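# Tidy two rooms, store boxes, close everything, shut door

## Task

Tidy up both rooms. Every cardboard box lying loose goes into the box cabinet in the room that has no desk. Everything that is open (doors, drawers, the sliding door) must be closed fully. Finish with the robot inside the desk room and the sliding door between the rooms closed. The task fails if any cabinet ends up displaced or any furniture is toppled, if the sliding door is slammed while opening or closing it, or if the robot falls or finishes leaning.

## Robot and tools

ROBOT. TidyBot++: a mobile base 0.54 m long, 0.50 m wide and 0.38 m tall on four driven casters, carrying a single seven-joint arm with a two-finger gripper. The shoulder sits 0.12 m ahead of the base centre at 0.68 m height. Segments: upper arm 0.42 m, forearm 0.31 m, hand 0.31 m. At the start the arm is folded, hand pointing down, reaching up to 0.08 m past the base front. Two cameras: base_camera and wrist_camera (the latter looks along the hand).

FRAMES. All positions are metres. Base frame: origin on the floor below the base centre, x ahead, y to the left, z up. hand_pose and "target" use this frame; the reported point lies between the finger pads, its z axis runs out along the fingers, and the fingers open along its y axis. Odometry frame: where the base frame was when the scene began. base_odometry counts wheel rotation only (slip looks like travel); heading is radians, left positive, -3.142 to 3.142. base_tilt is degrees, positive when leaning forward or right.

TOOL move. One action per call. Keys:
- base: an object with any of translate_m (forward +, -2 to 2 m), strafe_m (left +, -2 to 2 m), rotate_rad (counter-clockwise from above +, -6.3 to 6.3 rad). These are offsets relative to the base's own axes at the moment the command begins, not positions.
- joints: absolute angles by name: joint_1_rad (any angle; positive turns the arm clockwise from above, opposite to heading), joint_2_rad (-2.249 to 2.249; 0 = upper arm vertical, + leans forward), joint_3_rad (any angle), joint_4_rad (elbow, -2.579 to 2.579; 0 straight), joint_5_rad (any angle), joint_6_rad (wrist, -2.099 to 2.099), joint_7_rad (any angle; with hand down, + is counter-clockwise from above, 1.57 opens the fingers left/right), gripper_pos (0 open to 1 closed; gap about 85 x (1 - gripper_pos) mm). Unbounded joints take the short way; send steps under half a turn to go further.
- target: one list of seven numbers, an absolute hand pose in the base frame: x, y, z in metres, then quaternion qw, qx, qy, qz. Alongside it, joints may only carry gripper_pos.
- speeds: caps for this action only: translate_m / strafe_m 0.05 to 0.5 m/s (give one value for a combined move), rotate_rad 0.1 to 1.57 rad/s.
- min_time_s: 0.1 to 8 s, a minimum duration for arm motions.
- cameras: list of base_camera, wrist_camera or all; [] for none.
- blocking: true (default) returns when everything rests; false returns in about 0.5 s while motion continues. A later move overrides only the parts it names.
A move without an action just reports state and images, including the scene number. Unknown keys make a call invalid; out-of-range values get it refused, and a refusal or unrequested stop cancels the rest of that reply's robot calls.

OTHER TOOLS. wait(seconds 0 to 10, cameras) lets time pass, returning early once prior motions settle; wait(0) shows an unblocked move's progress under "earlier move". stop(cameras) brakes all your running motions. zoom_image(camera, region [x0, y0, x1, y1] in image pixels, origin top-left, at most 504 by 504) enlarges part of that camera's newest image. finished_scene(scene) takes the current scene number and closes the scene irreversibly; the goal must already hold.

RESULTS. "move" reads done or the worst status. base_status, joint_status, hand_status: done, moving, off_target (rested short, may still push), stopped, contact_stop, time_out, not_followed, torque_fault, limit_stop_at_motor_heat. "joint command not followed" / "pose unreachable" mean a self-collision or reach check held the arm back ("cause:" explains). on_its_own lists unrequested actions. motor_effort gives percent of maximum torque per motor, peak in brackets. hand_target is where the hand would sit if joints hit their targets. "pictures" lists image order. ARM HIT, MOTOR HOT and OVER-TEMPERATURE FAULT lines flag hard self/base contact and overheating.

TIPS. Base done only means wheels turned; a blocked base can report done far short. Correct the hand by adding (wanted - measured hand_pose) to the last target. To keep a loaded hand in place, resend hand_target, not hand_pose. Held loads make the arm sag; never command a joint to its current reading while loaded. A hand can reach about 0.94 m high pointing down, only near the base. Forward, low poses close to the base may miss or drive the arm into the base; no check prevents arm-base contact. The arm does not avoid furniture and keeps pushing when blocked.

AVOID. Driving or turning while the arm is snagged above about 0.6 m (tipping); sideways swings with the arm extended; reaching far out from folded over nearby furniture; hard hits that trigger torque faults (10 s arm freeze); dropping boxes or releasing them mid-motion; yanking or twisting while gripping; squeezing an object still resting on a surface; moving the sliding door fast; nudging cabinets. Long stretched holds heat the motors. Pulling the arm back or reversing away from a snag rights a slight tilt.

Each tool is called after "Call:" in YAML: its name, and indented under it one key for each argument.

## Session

Call:
move:
  joints: {"joint_6_rad": 0.4}

Call:
move:
  joints: {"joint_1_rad": -0.9}
  cameras: ["wrist_camera"]

Call:
move:
  joints: {"joint_1_rad": -1.8}
  cameras: ["wrist_camera"]

Call:
move:
  joints: {"joint_1_rad": -2.7}
  cameras: ["wrist_camera"]

Call:
move:
  joints: {"joint_1_rad": -3.6}
  cameras: ["wrist_camera"]

Call:
move:
  joints: {"joint_1_rad": -4.5}
  cameras: ["wrist_camera"]

Call:
move:
  joints: {"joint_1_rad": -5.4}
  cameras: ["wrist_camera"]

Scene clock: 1.87 s.
move: done
base_odometry: x=+0.000 y=+0.000 heading=+0.000
base_tilt: forward=+0.0 right=-0.1
base_status: not commanded
joint_positions: joint_1_rad=+0.030 joint_2_rad=-0.334 joint_3_rad=+3.171 joint_4_rad=-2.538 joint_5_rad=-0.041 joint_6_rad=+0.332 joint_7_rad=+1.601 gripper_pos=+0.000
joint_status: all done
motor_effort: joint_1_rad=+0(2) joint_2_rad=-7(7) joint_3_rad=+0(2) joint_4_rad=+16(17) joint_5_rad=+0(1) joint_6_rad=+8(9) joint_7_rad=+1(1)
hand_pose: x=+0.5311 y=-0.0277 z=+0.8006 quat_wxyz=(+0.016, +0.805, -0.034, +0.592) (m; base frame)
hand_target: x=+0.5374 y=-0.0291 z=+0.8227 quat_wxyz=(+0.018, +0.783, -0.034, +0.621) (m; base frame)
hand_status: not commanded
pictures: base_camera, wrist_camera
Images, in order (width x height): base_camera 644x364, wrist_camera 644x476.

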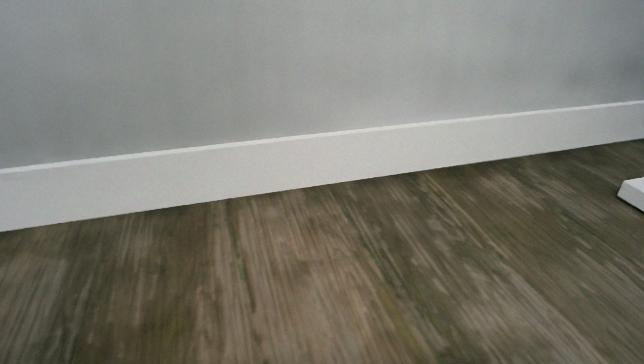

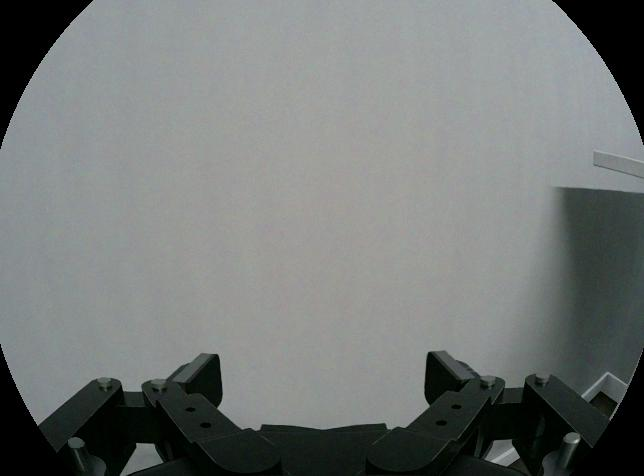

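Scene clock: 4.10 s.
move: done
base_odometry: x=+0.000 y=+0.000 heading=+0.000
base_tilt: forward=+0.0 right=-0.1
base_status: not commanded
joint_positions: joint_1_rad=-0.878 joint_2_rad=-0.334 joint_3_rad=+3.171 joint_4_rad=-2.538 joint_5_rad=-0.041 joint_6_rad=+0.332 joint_7_rad=+1.601 gripper_pos=+0.000
joint_status: all done
motor_effort: joint_1_rad=+1(2) joint_2_rad=-7(7) joint_3_rad=+0(1) joint_4_rad=+16(17) joint_5_rad=+0(1) joint_6_rad=+8(9) joint_7_rad=+1(1)
hand_pose: x=+0.3944 y=+0.3078 z=+0.8006 quat_wxyz=(-0.245, +0.738, +0.323, +0.539) (m; base frame)
hand_target: x=+0.3926 y=+0.3179 z=+0.8227 quat_wxyz=(-0.262, +0.715, +0.321, +0.563) (m; base frame)
hand_status: not commanded
pictures: wrist_camera
Images, in order (width x height): wrist_camera 644x476.

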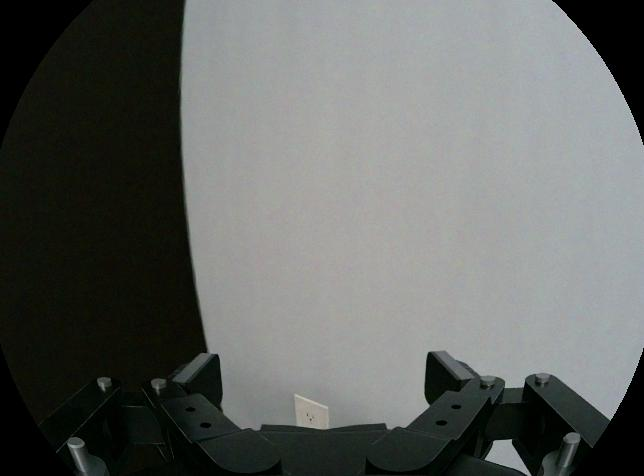

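Scene clock: 6.30 s.
move: done
base_odometry: x=+0.000 y=+0.000 heading=+0.000
base_tilt: forward=+0.0 right=-0.1
base_status: not commanded
joint_positions: joint_1_rad=-1.778 joint_2_rad=-0.334 joint_3_rad=+3.171 joint_4_rad=-2.538 joint_5_rad=-0.041 joint_6_rad=+0.332 joint_7_rad=+1.601 gripper_pos=+0.000
joint_status: all done
motor_effort: joint_1_rad=+0(3) joint_2_rad=-7(7) joint_3_rad=+0(1) joint_4_rad=+16(17) joint_5_rad=-1(1) joint_6_rad=+7(9) joint_7_rad=+1(1)
hand_pose: x=+0.0491 y=+0.4071 z=+0.8006 quat_wxyz=(-0.456, +0.524, +0.612, +0.379) (m; base frame)
hand_target: x=+0.0401 y=+0.4120 z=+0.8227 quat_wxyz=(-0.481, +0.504, +0.600, +0.393) (m; base frame)
hand_status: not commanded
pictures: wrist_camera
Images, in order (width x height): wrist_camera 644x476.

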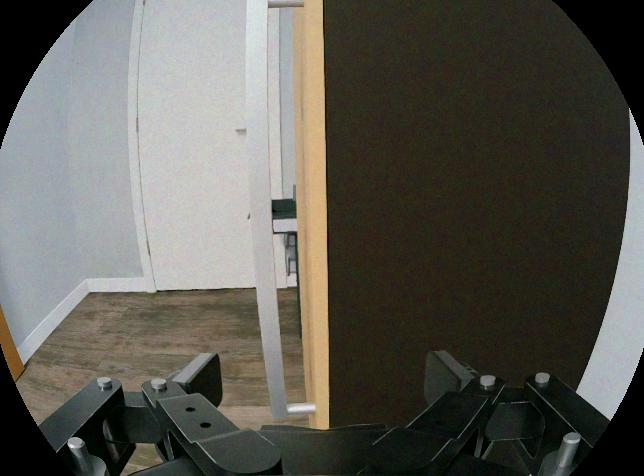

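Scene clock: 8.50 s.
move: done
base_odometry: x=+0.000 y=+0.000 heading=+0.000
base_tilt: forward=+0.0 right=-0.1
base_status: not commanded
joint_positions: joint_1_rad=-2.678 joint_2_rad=-0.334 joint_3_rad=+3.171 joint_4_rad=-2.538 joint_5_rad=-0.041 joint_6_rad=+0.332 joint_7_rad=+1.601 gripper_pos=+0.000
joint_status: all done
motor_effort: joint_1_rad=+1(2) joint_2_rad=-6(7) joint_3_rad=+0(2) joint_4_rad=+16(17) joint_5_rad=-1(1) joint_6_rad=+8(9) joint_7_rad=+1(1)
hand_pose: x=-0.2434 y=+0.1983 z=+0.8006 quat_wxyz=(-0.575, +0.206, +0.779, +0.143) (m; base frame)
hand_target: x=-0.2528 y=+0.1942 z=+0.8227 quat_wxyz=(-0.604, +0.193, +0.760, +0.144) (m; base frame)
hand_status: not commanded
pictures: wrist_camera
Images, in order (width x height): wrist_camera 644x476.

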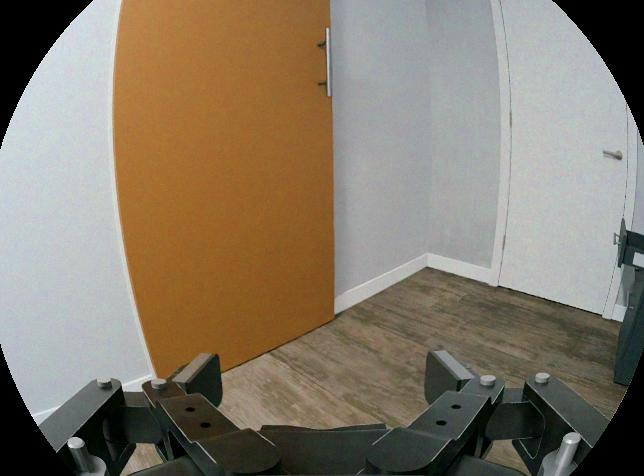

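Scene clock: 10.70 s.
move: done
base_odometry: x=+0.000 y=+0.000 heading=+0.000
base_tilt: forward=+0.0 right=-0.1
base_status: not commanded
joint_positions: joint_1_rad=-3.578 joint_2_rad=-0.334 joint_3_rad=+3.171 joint_4_rad=-2.538 joint_5_rad=-0.041 joint_6_rad=+0.332 joint_7_rad=+1.601 gripper_pos=+0.000
joint_status: all done
motor_effort: joint_1_rad=+1(2) joint_2_rad=-6(7) joint_3_rad=+0(2) joint_4_rad=+16(17) joint_5_rad=+0(1) joint_6_rad=+8(9) joint_7_rad=+1(1)
hand_pose: x=-0.2616 y=-0.1606 z=+0.8006 quat_wxyz=(-0.580, -0.153, +0.791, -0.121) (m; base frame)
hand_target: x=-0.2642 y=-0.1705 z=+0.8227 quat_wxyz=(-0.606, -0.157, +0.768, -0.133) (m; base frame)
hand_status: not commanded
pictures: wrist_camera
Images, in order (width x height): wrist_camera 644x476.

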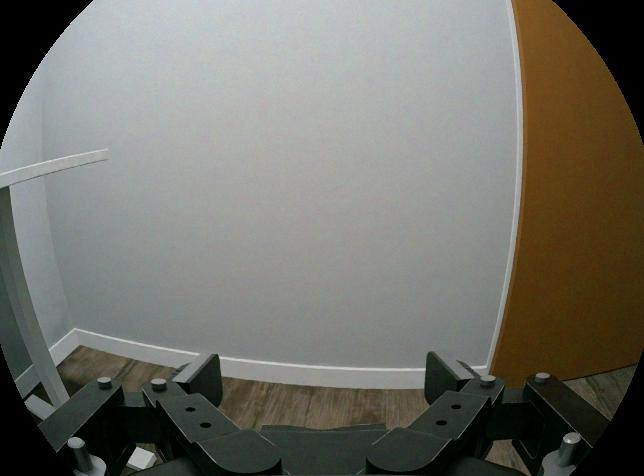

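Scene clock: 12.90 s.
move: done
base_odometry: x=+0.000 y=+0.000 heading=+0.000
base_tilt: forward=+0.0 right=-0.1
base_status: not commanded
joint_positions: joint_1_rad=-4.478 joint_2_rad=-0.334 joint_3_rad=+3.171 joint_4_rad=-2.538 joint_5_rad=-0.041 joint_6_rad=+0.332 joint_7_rad=+1.601 gripper_pos=+0.000
joint_status: all done
motor_effort: joint_1_rad=+0(3) joint_2_rad=-7(8) joint_3_rad=+0(1) joint_4_rad=+16(17) joint_5_rad=-1(1) joint_6_rad=+8(9) joint_7_rad=+0(1)
hand_pose: x=+0.0082 y=-0.3979 z=+0.8006 quat_wxyz=(-0.469, -0.482, +0.645, -0.362) (m; base frame)
hand_target: x=+0.0143 y=-0.4062 z=+0.8227 quat_wxyz=(-0.488, -0.475, +0.624, -0.383) (m; base frame)
hand_status: not commanded
pictures: wrist_camera
Images, in order (width x height): wrist_camera 644x476.

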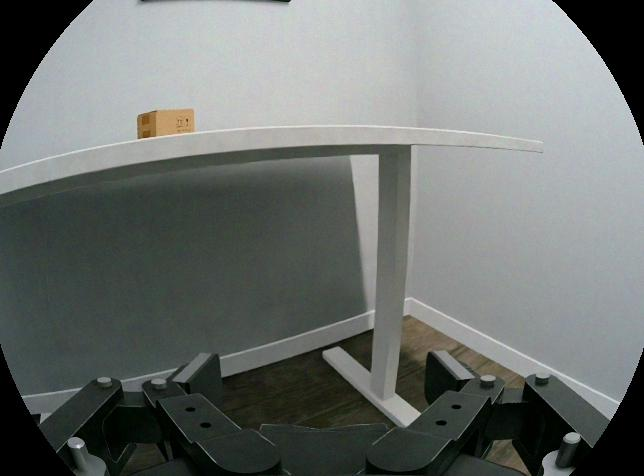

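Scene clock: 15.10 s.
move: done
base_odometry: x=+0.000 y=+0.000 heading=+0.000
base_tilt: forward=+0.0 right=-0.1
base_status: not commanded
joint_positions: joint_1_rad=-5.378 joint_2_rad=-0.334 joint_3_rad=+3.171 joint_4_rad=-2.538 joint_5_rad=-0.041 joint_6_rad=+0.332 joint_7_rad=+1.601 gripper_pos=+0.000
joint_status: all done
motor_effort: joint_1_rad=+1(3) joint_2_rad=-6(7) joint_3_rad=+0(2) joint_4_rad=+16(17) joint_5_rad=-1(1) joint_6_rad=+8(9) joint_7_rad=+0(1)
hand_pose: x=+0.3619 y=-0.3341 z=+0.8006 quat_wxyz=(-0.265, -0.715, +0.371, -0.530) (m; base frame)
hand_target: x=+0.3721 y=-0.3345 z=+0.8227 quat_wxyz=(-0.273, -0.699, +0.355, -0.557) (m; base frame)
hand_status: not commanded
pictures: wrist_camera
Images, in order (width x height): wrist_camera 644x476.

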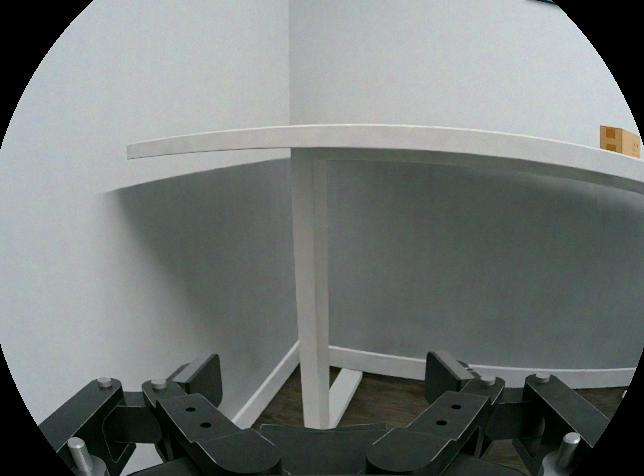

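Call:
move:
  base: {"translate_m": -0.4}
  joints: {"joint_1_rad": -6.283}

Call:
move:
  base: {"rotate_rad": 1.3}
  speeds: {"rotate_rad": 1.0}

Call:
zoom_image:
  camera: "wrist_camera"
  region: [200, 0, 644, 400]

Scene clock: 17.70 s.
move: done
base_odometry: x=-0.400 y=+0.000 heading=+0.000
base_tilt: forward=+0.0 right=-0.1
base_status: done
joint_positions: joint_1_rad=-6.261 joint_2_rad=-0.334 joint_3_rad=+3.171 joint_4_rad=-2.538 joint_5_rad=-0.041 joint_6_rad=+0.334 joint_7_rad=+1.601 gripper_pos=+0.000
joint_status: all done
motor_effort: joint_1_rad=+1(2) joint_2_rad=-7(8) joint_3_rad=+0(2) joint_4_rad=+16(18) joint_5_rad=+0(1) joint_6_rad=+8(9) joint_7_rad=+0(1)
hand_pose: x=+0.5315 y=-0.0246 z=+0.8013 quat_wxyz=(-0.014, -0.804, +0.031, -0.593) (m; base frame)
hand_target: x=+0.5381 y=-0.0168 z=+0.8227 quat_wxyz=(-0.009, -0.784, +0.022, -0.621) (m; base frame)
hand_status: not commanded
pictures: base_camera, wrist_camera
Images, in order (width x height): base_camera 644x364, wrist_camera 644x476.

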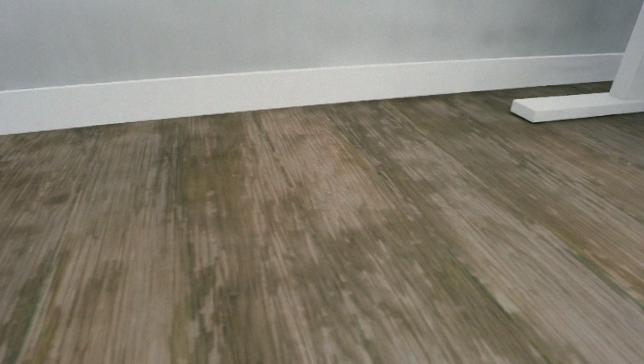

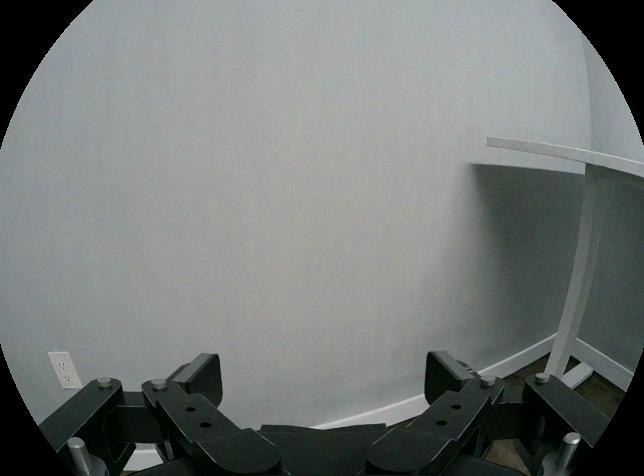

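Scene clock: 19.93 s.
move: done
base_odometry: x=-0.400 y=+0.000 heading=+1.299
base_tilt: forward=+0.0 right=-0.1
base_status: done
joint_positions: joint_1_rad=-6.266 joint_2_rad=-0.334 joint_3_rad=+3.171 joint_4_rad=-2.538 joint_5_rad=-0.041 joint_6_rad=+0.334 joint_7_rad=+1.601 gripper_pos=+0.000
joint_status: not commanded
motor_effort: joint_1_rad=+1(2) joint_2_rad=-6(7) joint_3_rad=+0(2) joint_4_rad=+15(17) joint_5_rad=-1(1) joint_6_rad=+7(9) joint_7_rad=+1(1)
hand_pose: x=+0.5317 y=-0.0226 z=+0.8014 quat_wxyz=(-0.012, -0.804, +0.029, -0.593) (m; base frame)
hand_target: x=+0.5381 y=-0.0168 z=+0.8227 quat_wxyz=(-0.009, -0.784, +0.022, -0.621) (m; base frame)
hand_status: not commanded
pictures: base_camera, wrist_camera
Images, in order (width x height): base_camera 644x364, wrist_camera 644x476.

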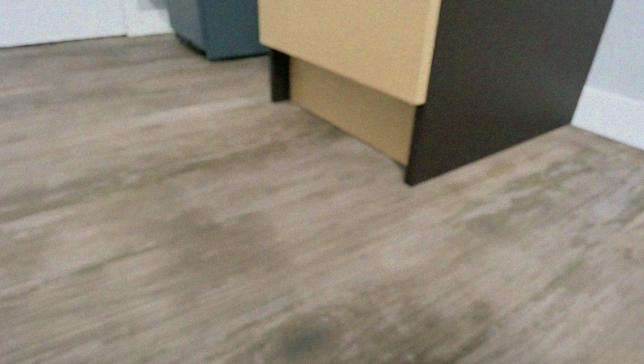

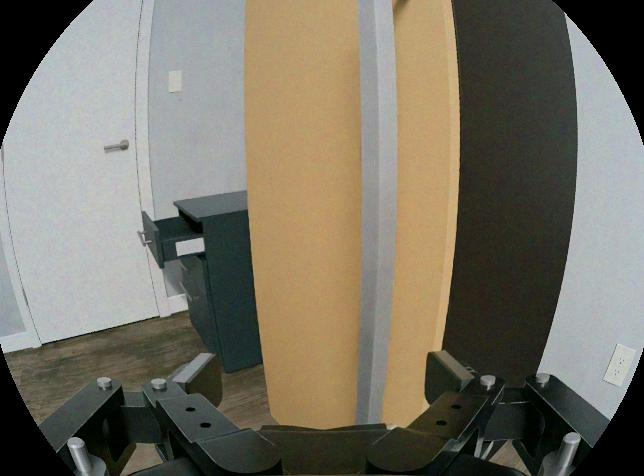

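Scaled by 1.135.

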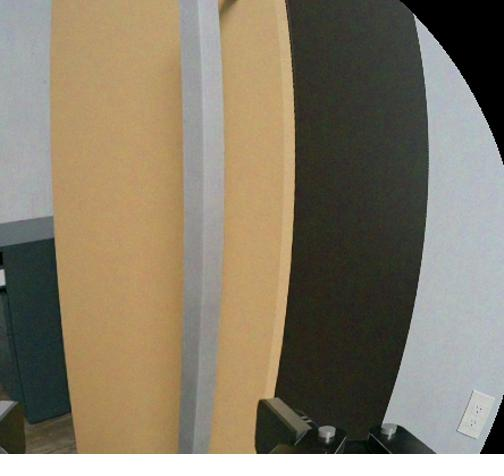

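Call:
move:
  base: {"rotate_rad": -1.02}
  joints: {"joint_1_rad": -6.283, "joint_2_rad": -0.353, "joint_3_rad": 3.14, "joint_4_rad": -2.521, "joint_5_rad": 0.0, "joint_6_rad": -0.3, "joint_7_rad": 1.57}
  speeds: {"rotate_rad": 1.0}

Call:
move:
  base: {"translate_m": -0.36, "strafe_m": 1.0}

Scene clock: 22.53 s.
move: done
base_odometry: x=-0.400 y=+0.000 heading=+0.280
base_tilt: forward=+0.0 right=-0.1
base_status: done
joint_positions: joint_1_rad=-6.267 joint_2_rad=-0.334 joint_3_rad=+3.155 joint_4_rad=-2.536 joint_5_rad=-0.034 joint_6_rad=-0.258 joint_7_rad=+1.601 gripper_pos=+0.000
joint_status: all done
motor_effort: joint_1_rad=+1(3) joint_2_rad=-5(7) joint_3_rad=+0(2) joint_4_rad=+14(17) joint_5_rad=-1(2) joint_6_rad=+5(9) joint_7_rad=+1(1)
hand_pose: x=+0.4312 y=-0.0046 z=+0.6522 quat_wxyz=(+0.002, -0.942, +0.014, -0.334) (m; base frame)
hand_target: x=+0.4277 y=+0.0017 z=+0.6565 quat_wxyz=(+0.000, -0.944, +0.000, -0.330) (m; base frame)
hand_status: not commanded
pictures: base_camera, wrist_camera
Images, in order (width x height): base_camera 644x364, wrist_camera 644x476.

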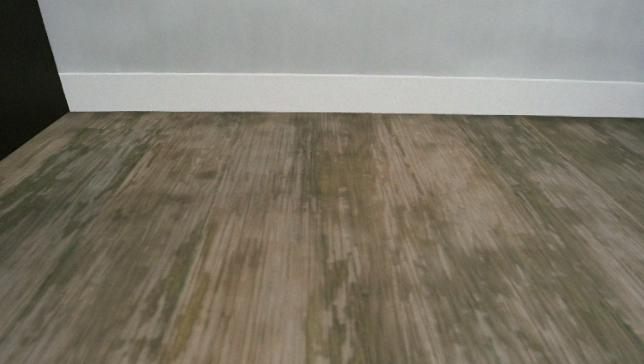

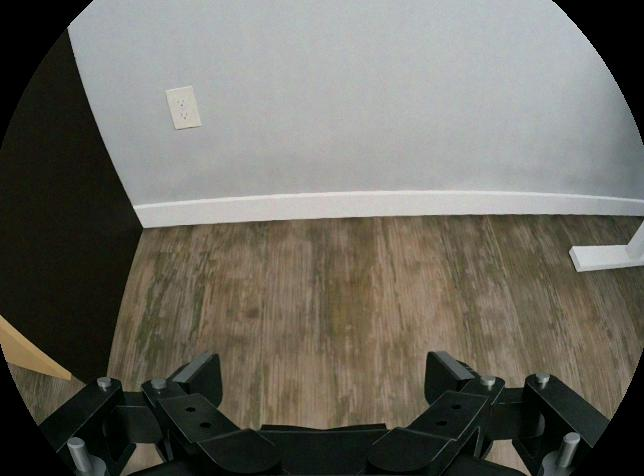

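Scene clock: 25.63 s.
move: done
base_odometry: x=-1.022 y=+0.862 heading=+0.279
base_tilt: forward=+0.0 right=-0.1
base_status: done
joint_positions: joint_1_rad=-6.267 joint_2_rad=-0.334 joint_3_rad=+3.153 joint_4_rad=-2.536 joint_5_rad=-0.034 joint_6_rad=-0.258 joint_7_rad=+1.601 gripper_pos=+0.000
joint_status: not commanded
motor_effort: joint_1_rad=+1(2) joint_2_rad=-5(6) joint_3_rad=+0(2) joint_4_rad=+14(16) joint_5_rad=-1(1) joint_6_rad=+5(6) joint_7_rad=+1(1)
hand_pose: x=+0.4312 y=-0.0041 z=+0.6523 quat_wxyz=(+0.002, -0.942, +0.013, -0.334) (m; base frame)
hand_target: x=+0.4277 y=+0.0017 z=+0.6565 quat_wxyz=(+0.000, -0.944, +0.000, -0.330) (m; base frame)
hand_status: not commanded
pictures: base_camera, wrist_camera
Images, in order (width x height): base_camera 644x364, wrist_camera 644x476.

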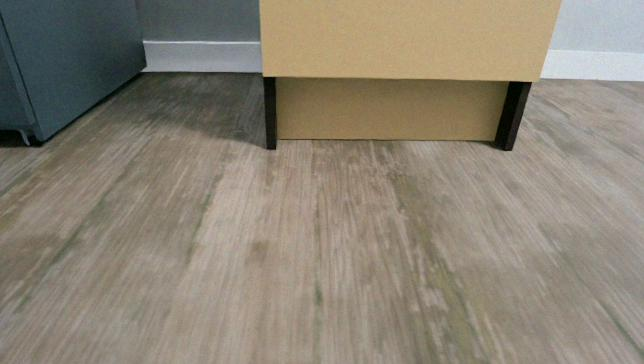

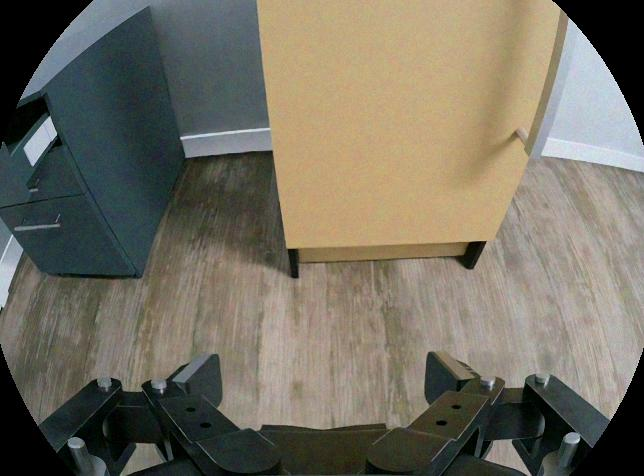

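Call:
zoom_image:
  camera: "base_camera"
  region: [440, 0, 644, 170]

Call:
zoom_image:
  camera: "base_camera"
  region: [200, 0, 404, 170]

Call:
zoom_image:
  camera: "wrist_camera"
  region: [0, 0, 300, 300]

Scaled by 2.471.

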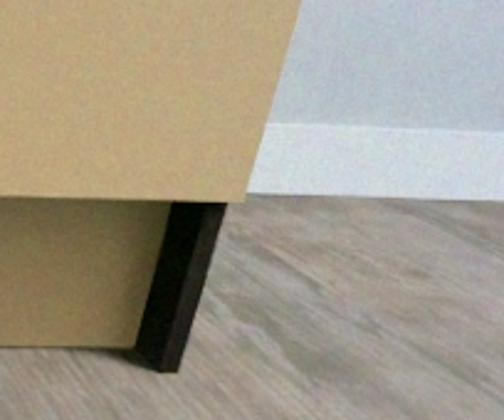

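Scaled by 2.471.

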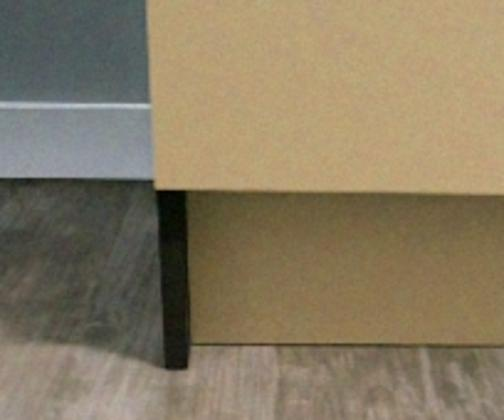

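Scaled by 1.680.

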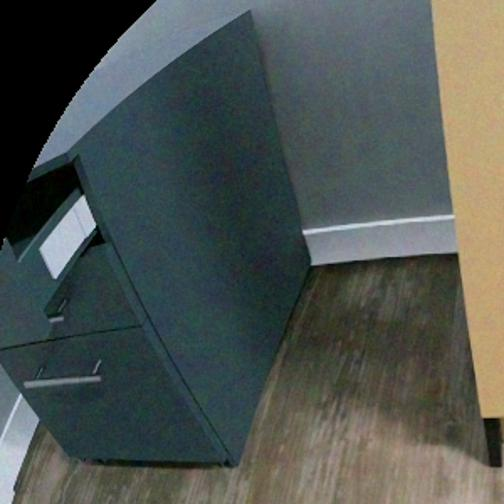

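Call:
move:
  base: {"strafe_m": 0.78}
  joints: {"gripper_pos": 1.0}

Scene clock: 28.87 s.
move: done
base_odometry: x=-1.238 y=+1.612 heading=+0.279
base_tilt: forward=+0.0 right=-0.1
base_status: done
joint_positions: joint_1_rad=-6.267 joint_2_rad=-0.334 joint_3_rad=+3.152 joint_4_rad=-2.536 joint_5_rad=-0.034 joint_6_rad=-0.258 joint_7_rad=+1.601 gripper_pos=+0.999
joint_status: all done
motor_effort: joint_1_rad=+1(2) joint_2_rad=-5(6) joint_3_rad=+0(2) joint_4_rad=+14(15) joint_5_rad=-1(1) joint_6_rad=+5(6) joint_7_rad=+1(1)
hand_pose: x=+0.4312 y=-0.0039 z=+0.6523 quat_wxyz=(+0.002, -0.942, +0.013, -0.334) (m; base frame)
hand_target: x=+0.4277 y=+0.0017 z=+0.6565 quat_wxyz=(+0.000, -0.944, +0.000, -0.330) (m; base frame)
hand_status: not commanded
pictures: base_camera, wrist_camera
Images, in order (width x height): base_camera 644x364, wrist_camera 644x476.

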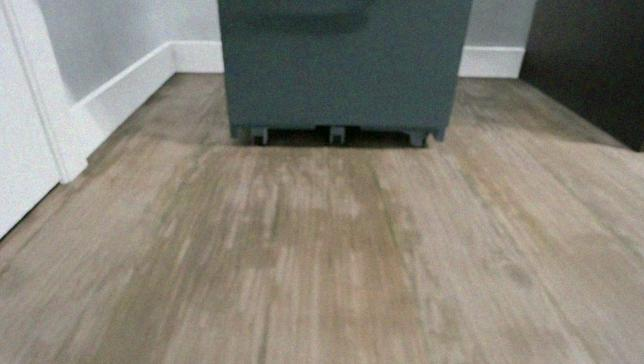

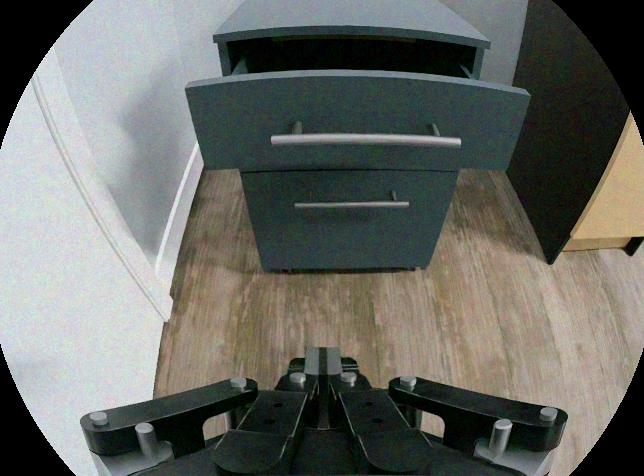

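Call:
move:
  base: {"strafe_m": -0.045}
  joints: {"joint_1_rad": -6.283, "joint_2_rad": 0.237, "joint_3_rad": 3.14, "joint_4_rad": -2.354, "joint_5_rad": 0.0, "joint_6_rad": 0.236, "joint_7_rad": 1.57}

Scene clock: 32.57 s.
move: done
base_odometry: x=-1.225 y=+1.568 heading=+0.279
base_tilt: forward=+0.0 right=-0.1
base_status: done
joint_positions: joint_1_rad=-6.267 joint_2_rad=+0.215 joint_3_rad=+3.152 joint_4_rad=-2.379 joint_5_rad=-0.034 joint_6_rad=+0.171 joint_7_rad=+1.601 gripper_pos=+0.999
joint_status: all done
motor_effort: joint_1_rad=+0(3) joint_2_rad=-20(21) joint_3_rad=+0(2) joint_4_rad=+10(16) joint_5_rad=-1(2) joint_6_rad=+5(6) joint_7_rad=+0(2)
hand_pose: x=+0.5770 y=-0.0124 z=+0.5901 quat_wxyz=(-0.008, -0.936, +0.014, -0.351) (m; base frame)
hand_target: x=+0.6026 y=+0.0020 z=+0.6031 quat_wxyz=(+0.001, -0.924, +0.000, -0.383) (m; base frame)
hand_status: not commanded
pictures: base_camera, wrist_camera
Images, in order (width x height): base_camera 644x364, wrist_camera 644x476.

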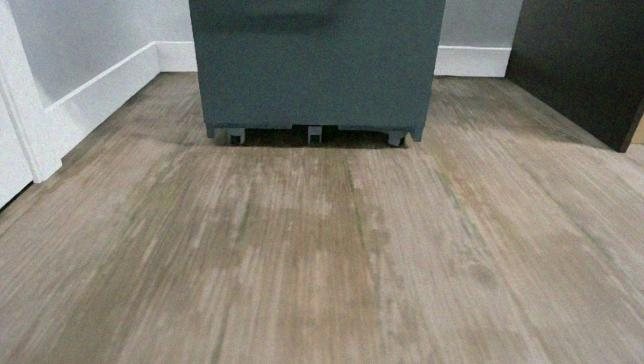

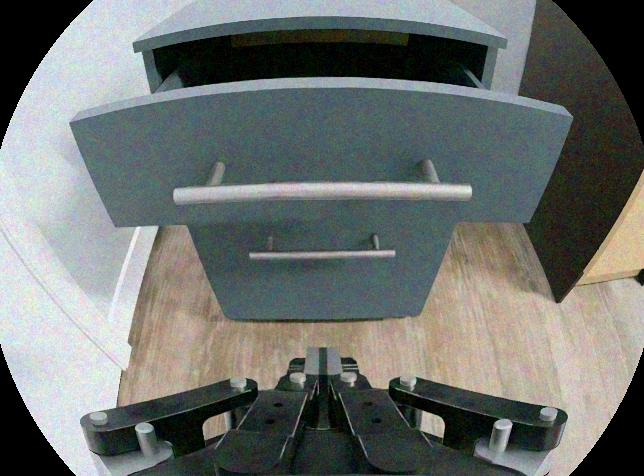

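Call:
move:
  base: {"translate_m": 0.2}
  speeds: {"translate_m": 0.15}

Call:
move:
  base: {"translate_m": 0.08}
  speeds: {"translate_m": 0.05}

Scene clock: 34.73 s.
move: done
base_odometry: x=-1.033 y=+1.624 heading=+0.279
base_tilt: forward=+0.0 right=-0.1
base_status: done
joint_positions: joint_1_rad=-6.267 joint_2_rad=+0.222 joint_3_rad=+3.152 joint_4_rad=-2.376 joint_5_rad=-0.034 joint_6_rad=+0.177 joint_7_rad=+1.601 gripper_pos=+0.999
joint_status: not commanded
motor_effort: joint_1_rad=+0(2) joint_2_rad=-20(21) joint_3_rad=+0(2) joint_4_rad=+11(20) joint_5_rad=+0(1) joint_6_rad=+6(13) joint_7_rad=+1(1)
hand_pose: x=+0.5797 y=-0.0125 z=+0.5895 quat_wxyz=(-0.008, -0.936, +0.014, -0.353) (m; base frame)
hand_target: x=+0.6026 y=+0.0020 z=+0.6031 quat_wxyz=(+0.001, -0.924, +0.000, -0.383) (m; base frame)
hand_status: not commanded
pictures: base_camera, wrist_camera
Images, in order (width x height): base_camera 644x364, wrist_camera 644x476.

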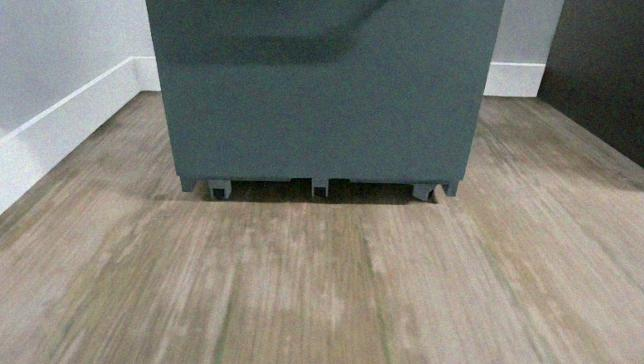

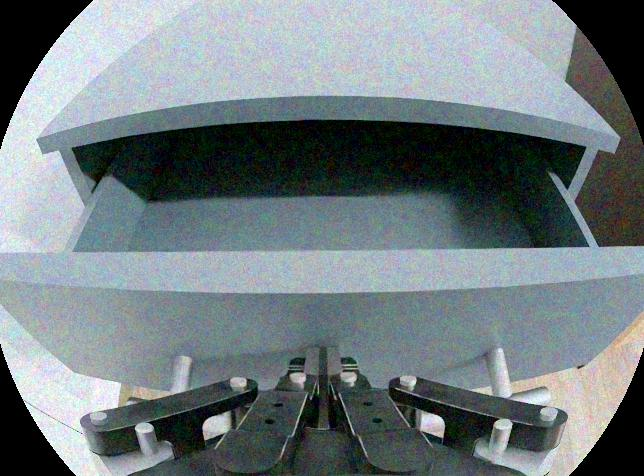

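Scene clock: 36.83 s.
move: done
base_odometry: x=-0.956 y=+1.646 heading=+0.280
base_tilt: forward=+0.0 right=-0.1
base_status: done
joint_positions: joint_1_rad=-6.267 joint_2_rad=+0.222 joint_3_rad=+3.152 joint_4_rad=-2.377 joint_5_rad=-0.034 joint_6_rad=+0.177 joint_7_rad=+1.601 gripper_pos=+0.999
joint_status: not commanded
motor_effort: joint_1_rad=+1(1) joint_2_rad=-19(22) joint_3_rad=+0(2) joint_4_rad=+12(16) joint_5_rad=-1(1) joint_6_rad=+7(10) joint_7_rad=+1(1)
hand_pose: x=+0.5793 y=-0.0125 z=+0.5891 quat_wxyz=(-0.008, -0.936, +0.014, -0.352) (m; base frame)
hand_target: x=+0.6026 y=+0.0020 z=+0.6031 quat_wxyz=(+0.001, -0.924, +0.000, -0.383) (m; base frame)
hand_status: not commanded
pictures: base_camera, wrist_camera
Images, in order (width x height): base_camera 644x364, wrist_camera 644x476.

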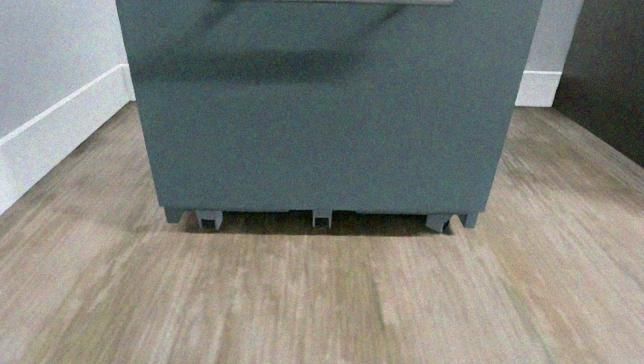

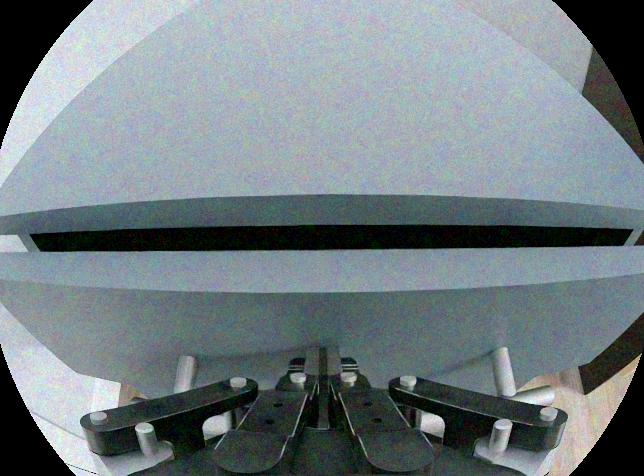

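Call:
move:
  base: {"translate_m": 0.03}
  speeds: {"translate_m": 0.05}

Scene clock: 37.93 s.
move: done
base_odometry: x=-0.927 y=+1.654 heading=+0.280
base_tilt: forward=+0.0 right=-0.1
base_status: done
joint_positions: joint_1_rad=-6.267 joint_2_rad=+0.222 joint_3_rad=+3.152 joint_4_rad=-2.380 joint_5_rad=-0.034 joint_6_rad=+0.179 joint_7_rad=+1.601 gripper_pos=+0.999
joint_status: not commanded
motor_effort: joint_1_rad=+0(1) joint_2_rad=-19(22) joint_3_rad=-1(2) joint_4_rad=+13(22) joint_5_rad=-1(1) joint_6_rad=+7(14) joint_7_rad=+1(1)
hand_pose: x=+0.5777 y=-0.0125 z=+0.5880 quat_wxyz=(-0.008, -0.936, +0.014, -0.351) (m; base frame)
hand_target: x=+0.6026 y=+0.0020 z=+0.6031 quat_wxyz=(+0.001, -0.924, +0.000, -0.383) (m; base frame)
hand_status: not commanded
pictures: base_camera, wrist_camera
Images, in order (width x height): base_camera 644x364, wrist_camera 644x476.

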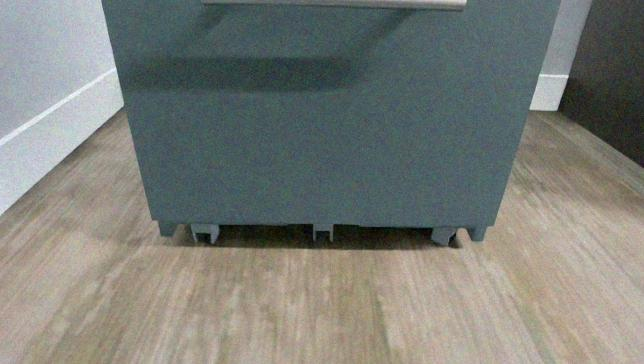

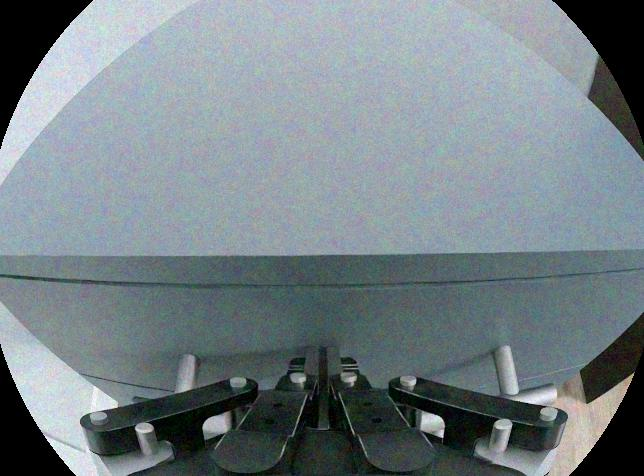

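Call:
move:
  base: {"translate_m": 0.012}
  speeds: {"translate_m": 0.05}

Scene clock: 38.67 s.
move: done
base_odometry: x=-0.915 y=+1.658 heading=+0.280
base_tilt: forward=+0.0 right=-0.1
base_status: done
joint_positions: joint_1_rad=-6.267 joint_2_rad=+0.222 joint_3_rad=+3.152 joint_4_rad=-2.403 joint_5_rad=-0.034 joint_6_rad=+0.179 joint_7_rad=+1.601 gripper_pos=+0.999
joint_status: not commanded
motor_effort: joint_1_rad=+1(1) joint_2_rad=-21(22) joint_3_rad=+1(1) joint_4_rad=+17(23) joint_5_rad=+0(1) joint_6_rad=+11(15) joint_7_rad=+1(1)
hand_pose: x=+0.5664 y=-0.0122 z=+0.5798 quat_wxyz=(-0.008, -0.940, +0.014, -0.341) (m; base frame)
hand_target: x=+0.6026 y=+0.0020 z=+0.6031 quat_wxyz=(+0.001, -0.924, +0.000, -0.383) (m; base frame)
hand_status: not commanded
pictures: base_camera, wrist_camera
Images, in order (width x height): base_camera 644x364, wrist_camera 644x476.

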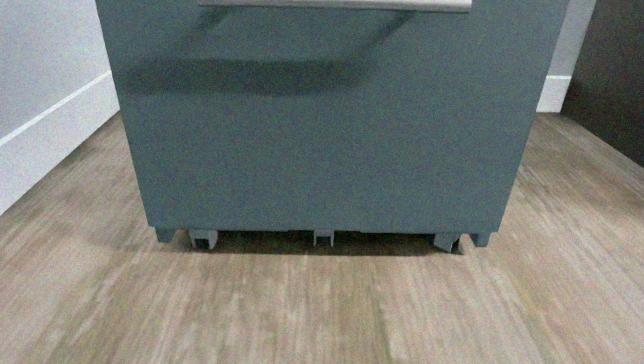

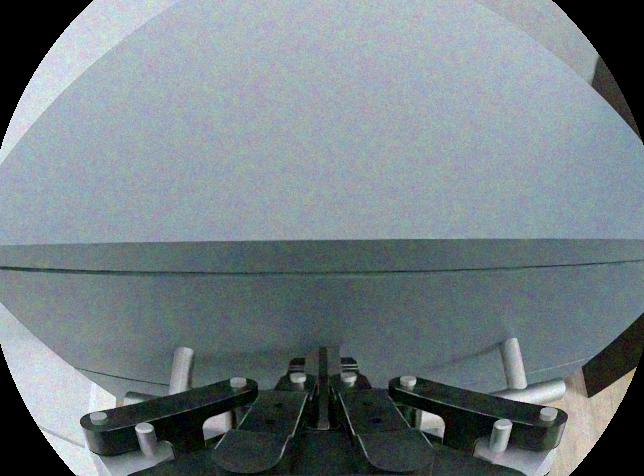

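Call:
move:
  base: {"translate_m": -0.15}
  speeds: {"translate_m": 0.15}

Call:
zoom_image:
  camera: "wrist_camera"
  region: [70, 0, 574, 400]

Call:
move:
  joints: {"joint_1_rad": -6.283, "joint_2_rad": -0.353, "joint_3_rad": 3.14, "joint_4_rad": -2.521, "joint_5_rad": 0.0, "joint_6_rad": -0.868, "joint_7_rad": 1.57, "gripper_pos": 0.0}
  cameras: []

Call:
move:
  base: {"rotate_rad": -1.5708}
  speeds: {"rotate_rad": 0.8}

Call:
move:
  base: {"rotate_rad": -1.5708}
  speeds: {"rotate_rad": 0.8}

Scene clock: 40.87 s.
move: done
base_odometry: x=-1.060 y=+1.616 heading=+0.280
base_tilt: forward=+0.0 right=-0.1
base_status: done
joint_positions: joint_1_rad=-6.267 joint_2_rad=+0.224 joint_3_rad=+3.152 joint_4_rad=-2.364 joint_5_rad=-0.034 joint_6_rad=+0.198 joint_7_rad=+1.601 gripper_pos=+0.999
joint_status: not commanded
motor_effort: joint_1_rad=+0(2) joint_2_rad=-20(22) joint_3_rad=+0(1) joint_4_rad=+11(16) joint_5_rad=+0(1) joint_6_rad=+6(12) joint_7_rad=+0(1)
hand_pose: x=+0.5903 y=-0.0130 z=+0.5974 quat_wxyz=(-0.008, -0.930, +0.014, -0.367) (m; base frame)
hand_target: x=+0.6026 y=+0.0020 z=+0.6031 quat_wxyz=(+0.001, -0.924, +0.000, -0.383) (m; base frame)
hand_status: not commanded
pictures: base_camera, wrist_camera
Images, in order (width x height): base_camera 644x364, wrist_camera 644x476.

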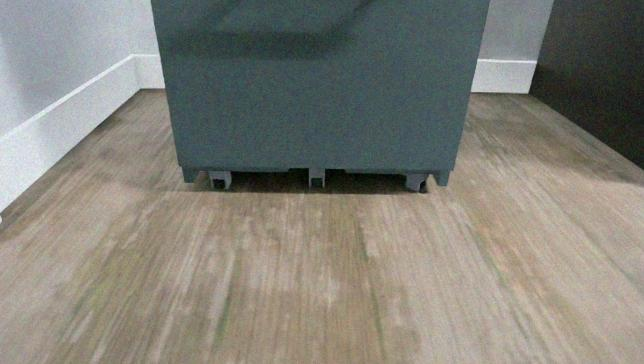

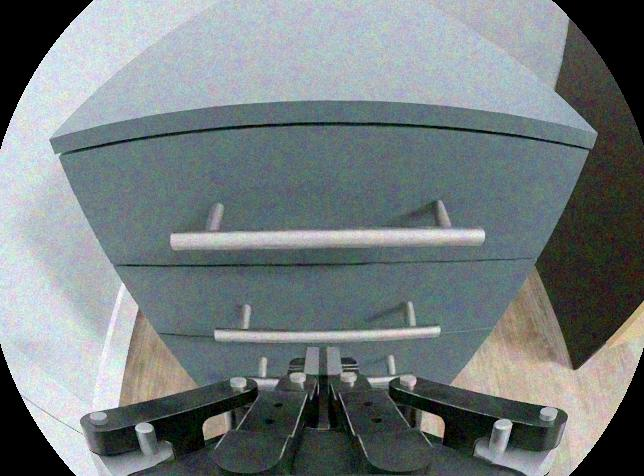

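Scaled by 1.000.

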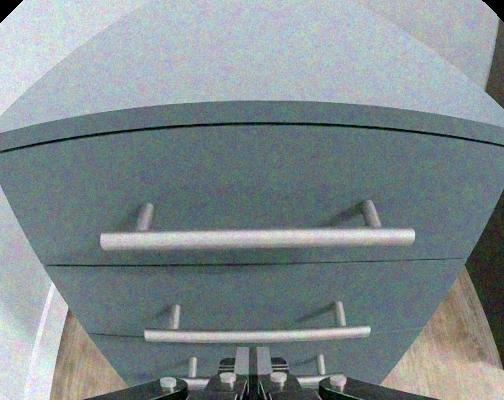

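Scene clock: 43.17 s.
move: done
base_odometry: x=-1.060 y=+1.616 heading=+0.280
base_tilt: forward=+0.0 right=-0.1
base_status: not commanded
joint_positions: joint_1_rad=-6.267 joint_2_rad=-0.332 joint_3_rad=+3.152 joint_4_rad=-2.508 joint_5_rad=-0.034 joint_6_rad=-0.818 joint_7_rad=+1.601 gripper_pos=+0.000
joint_status: all done
motor_effort: joint_1_rad=+1(2) joint_2_rad=-3(22) joint_3_rad=+0(2) joint_4_rad=+12(14) joint_5_rad=-1(2) joint_6_rad=+1(6) joint_7_rad=+1(2)
hand_pose: x=+0.2864 y=+0.0051 z=+0.5930 quat_wxyz=(+0.013, -0.997, +0.009, -0.074) (m; base frame)
hand_target: x=+0.2663 y=+0.0015 z=+0.5903 quat_wxyz=(+0.000, -0.999, +0.000, -0.053) (m; base frame)
hand_status: not commanded
pictures: none
No camera images: "cameras" was empty.

Scene clock: 45.93 s.
move: done
base_odometry: x=-1.060 y=+1.616 heading=-1.291
base_tilt: forward=+0.0 right=-0.1
base_status: done
joint_positions: joint_1_rad=-6.267 joint_2_rad=-0.332 joint_3_rad=+3.152 joint_4_rad=-2.508 joint_5_rad=-0.034 joint_6_rad=-0.821 joint_7_rad=+1.601 gripper_pos=+0.000
joint_status: not commanded
motor_effort: joint_1_rad=+1(2) joint_2_rad=-3(4) joint_3_rad=+0(2) joint_4_rad=+12(14) joint_5_rad=-1(1) joint_6_rad=+1(2) joint_7_rad=+1(1)
hand_pose: x=+0.2857 y=+0.0051 z=+0.5929 quat_wxyz=(+0.013, -0.997, +0.008, -0.073) (m; base frame)
hand_target: x=+0.2663 y=+0.0015 z=+0.5903 quat_wxyz=(+0.000, -0.999, +0.000, -0.053) (m; base frame)
hand_status: not commanded
pictures: base_camera, wrist_camera
Images, in order (width x height): base_camera 644x364, wrist_camera 644x476.

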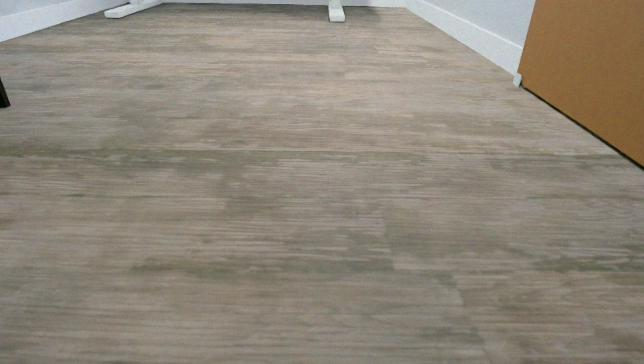

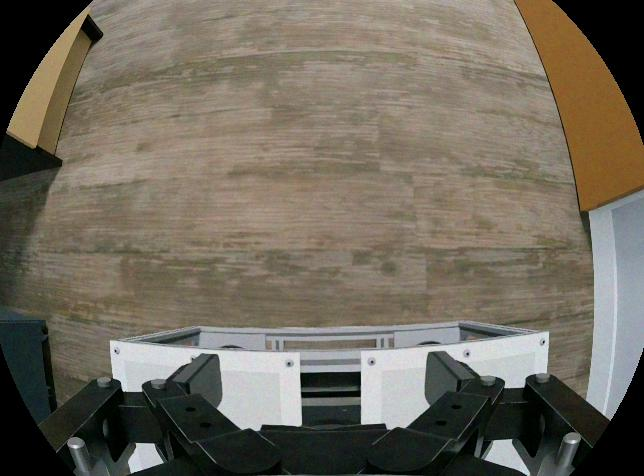

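Scene clock: 48.70 s.
move: done
base_odometry: x=-1.060 y=+1.616 heading=-2.861
base_tilt: forward=+0.0 right=-0.1
base_status: done
joint_positions: joint_1_rad=-6.267 joint_2_rad=-0.332 joint_3_rad=+3.152 joint_4_rad=-2.508 joint_5_rad=-0.034 joint_6_rad=-0.821 joint_7_rad=+1.601 gripper_pos=+0.000
joint_status: not commanded
motor_effort: joint_1_rad=+1(2) joint_2_rad=-4(4) joint_3_rad=+1(2) joint_4_rad=+12(13) joint_5_rad=-1(1) joint_6_rad=+0(2) joint_7_rad=+1(1)
hand_pose: x=+0.2856 y=+0.0051 z=+0.5929 quat_wxyz=(+0.013, -0.997, +0.008, -0.073) (m; base frame)
hand_target: x=+0.2663 y=+0.0015 z=+0.5903 quat_wxyz=(+0.000, -0.999, +0.000, -0.053) (m; base frame)
hand_status: not commanded
pictures: base_camera, wrist_camera
Images, in order (width x height): base_camera 644x364, wrist_camera 644x476.

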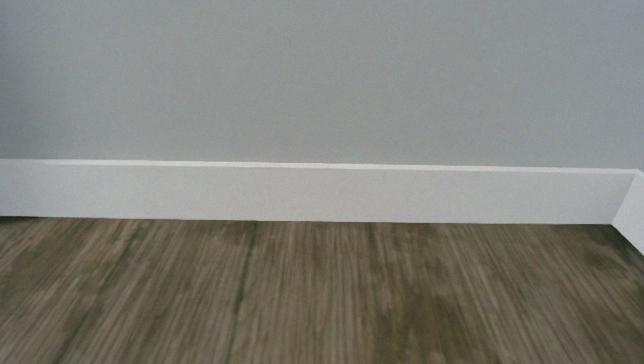

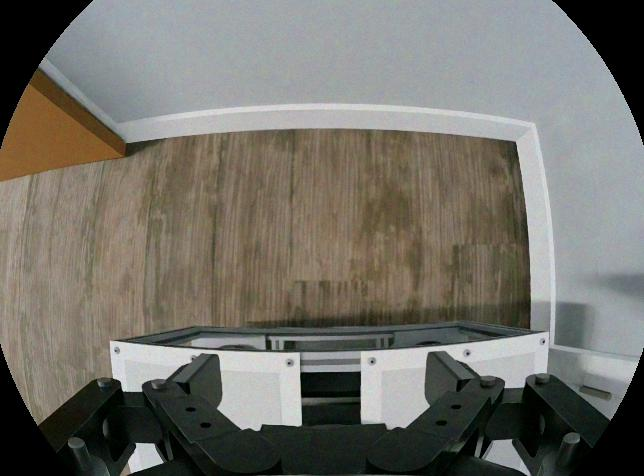

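Call:
move:
  base: {"strafe_m": 0.55, "translate_m": -0.3}
  speeds: {"strafe_m": 0.3}

Call:
move:
  joints: {"joint_1_rad": -6.283, "joint_2_rad": -0.024, "joint_3_rad": 3.14, "joint_4_rad": -1.595, "joint_5_rad": 0.0, "joint_6_rad": 0.0, "joint_7_rad": 1.57}

Scene clock: 51.97 s.
move: done
base_odometry: x=-0.619 y=+1.171 heading=-2.862
base_tilt: forward=+0.0 right=-0.1
base_status: done
joint_positions: joint_1_rad=-6.267 joint_2_rad=-0.335 joint_3_rad=+3.151 joint_4_rad=-2.510 joint_5_rad=-0.034 joint_6_rad=-0.824 joint_7_rad=+1.601 gripper_pos=+0.000
joint_status: not commanded
motor_effort: joint_1_rad=+1(2) joint_2_rad=-3(5) joint_3_rad=+1(2) joint_4_rad=+13(14) joint_5_rad=-1(1) joint_6_rad=+1(2) joint_7_rad=+1(1)
hand_pose: x=+0.2840 y=+0.0052 z=+0.5927 quat_wxyz=(+0.013, -0.997, +0.008, -0.072) (m; base frame)
hand_target: x=+0.2663 y=+0.0015 z=+0.5903 quat_wxyz=(+0.000, -0.999, +0.000, -0.053) (m; base frame)
hand_status: not commanded
pictures: base_camera, wrist_camera
Images, in order (width x height): base_camera 644x364, wrist_camera 644x476.

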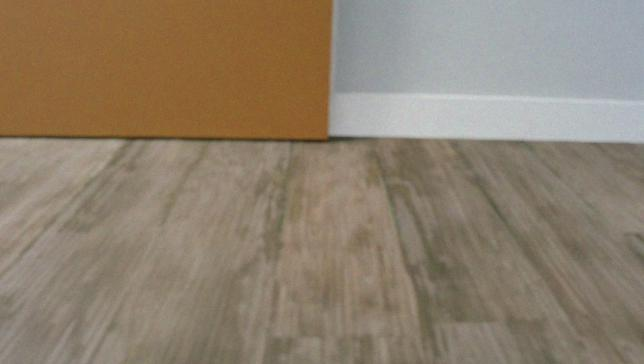

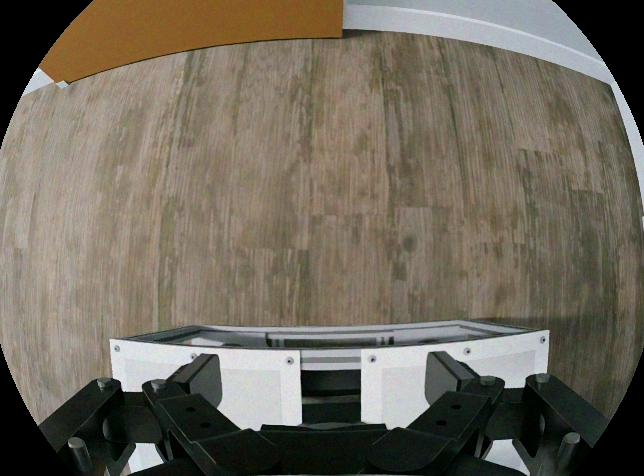

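Scene clock: 54.23 s.
move: done
base_odometry: x=-0.619 y=+1.171 heading=-2.862
base_tilt: forward=+0.0 right=-0.1
base_status: not commanded
joint_positions: joint_1_rad=-6.267 joint_2_rad=-0.052 joint_3_rad=+3.151 joint_4_rad=-1.626 joint_5_rad=-0.034 joint_6_rad=-0.074 joint_7_rad=+1.601 gripper_pos=+0.000
joint_status: all done
motor_effort: joint_1_rad=+1(2) joint_2_rad=-19(20) joint_3_rad=+0(1) joint_4_rad=+18(19) joint_5_rad=-1(2) joint_6_rad=+8(9) joint_7_rad=+0(2)
hand_pose: x=+0.7219 y=-0.0135 z=+1.0770 quat_wxyz=(-0.006, -0.734, +0.010, -0.679) (m; base frame)
hand_target: x=+0.7345 y=+0.0022 z=+1.1023 quat_wxyz=(+0.001, -0.707, +0.000, -0.707) (m; base frame)
hand_status: not commanded
pictures: base_camera, wrist_camera
Images, in order (width x height): base_camera 644x364, wrist_camera 644x476.

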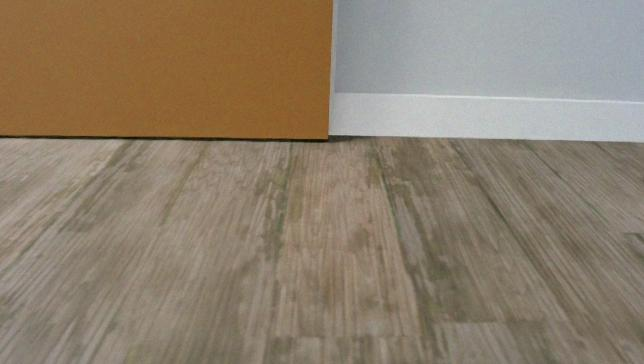

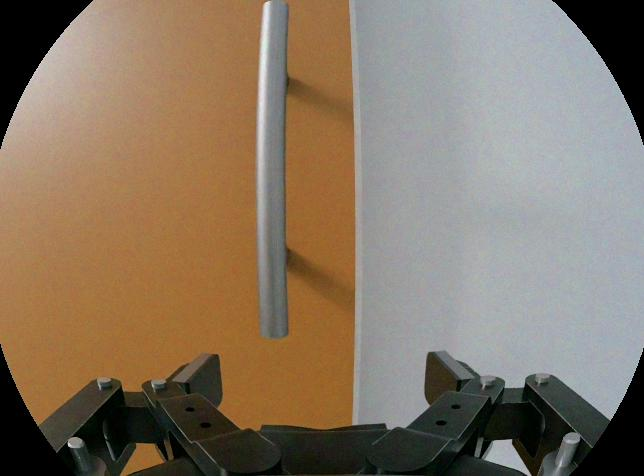

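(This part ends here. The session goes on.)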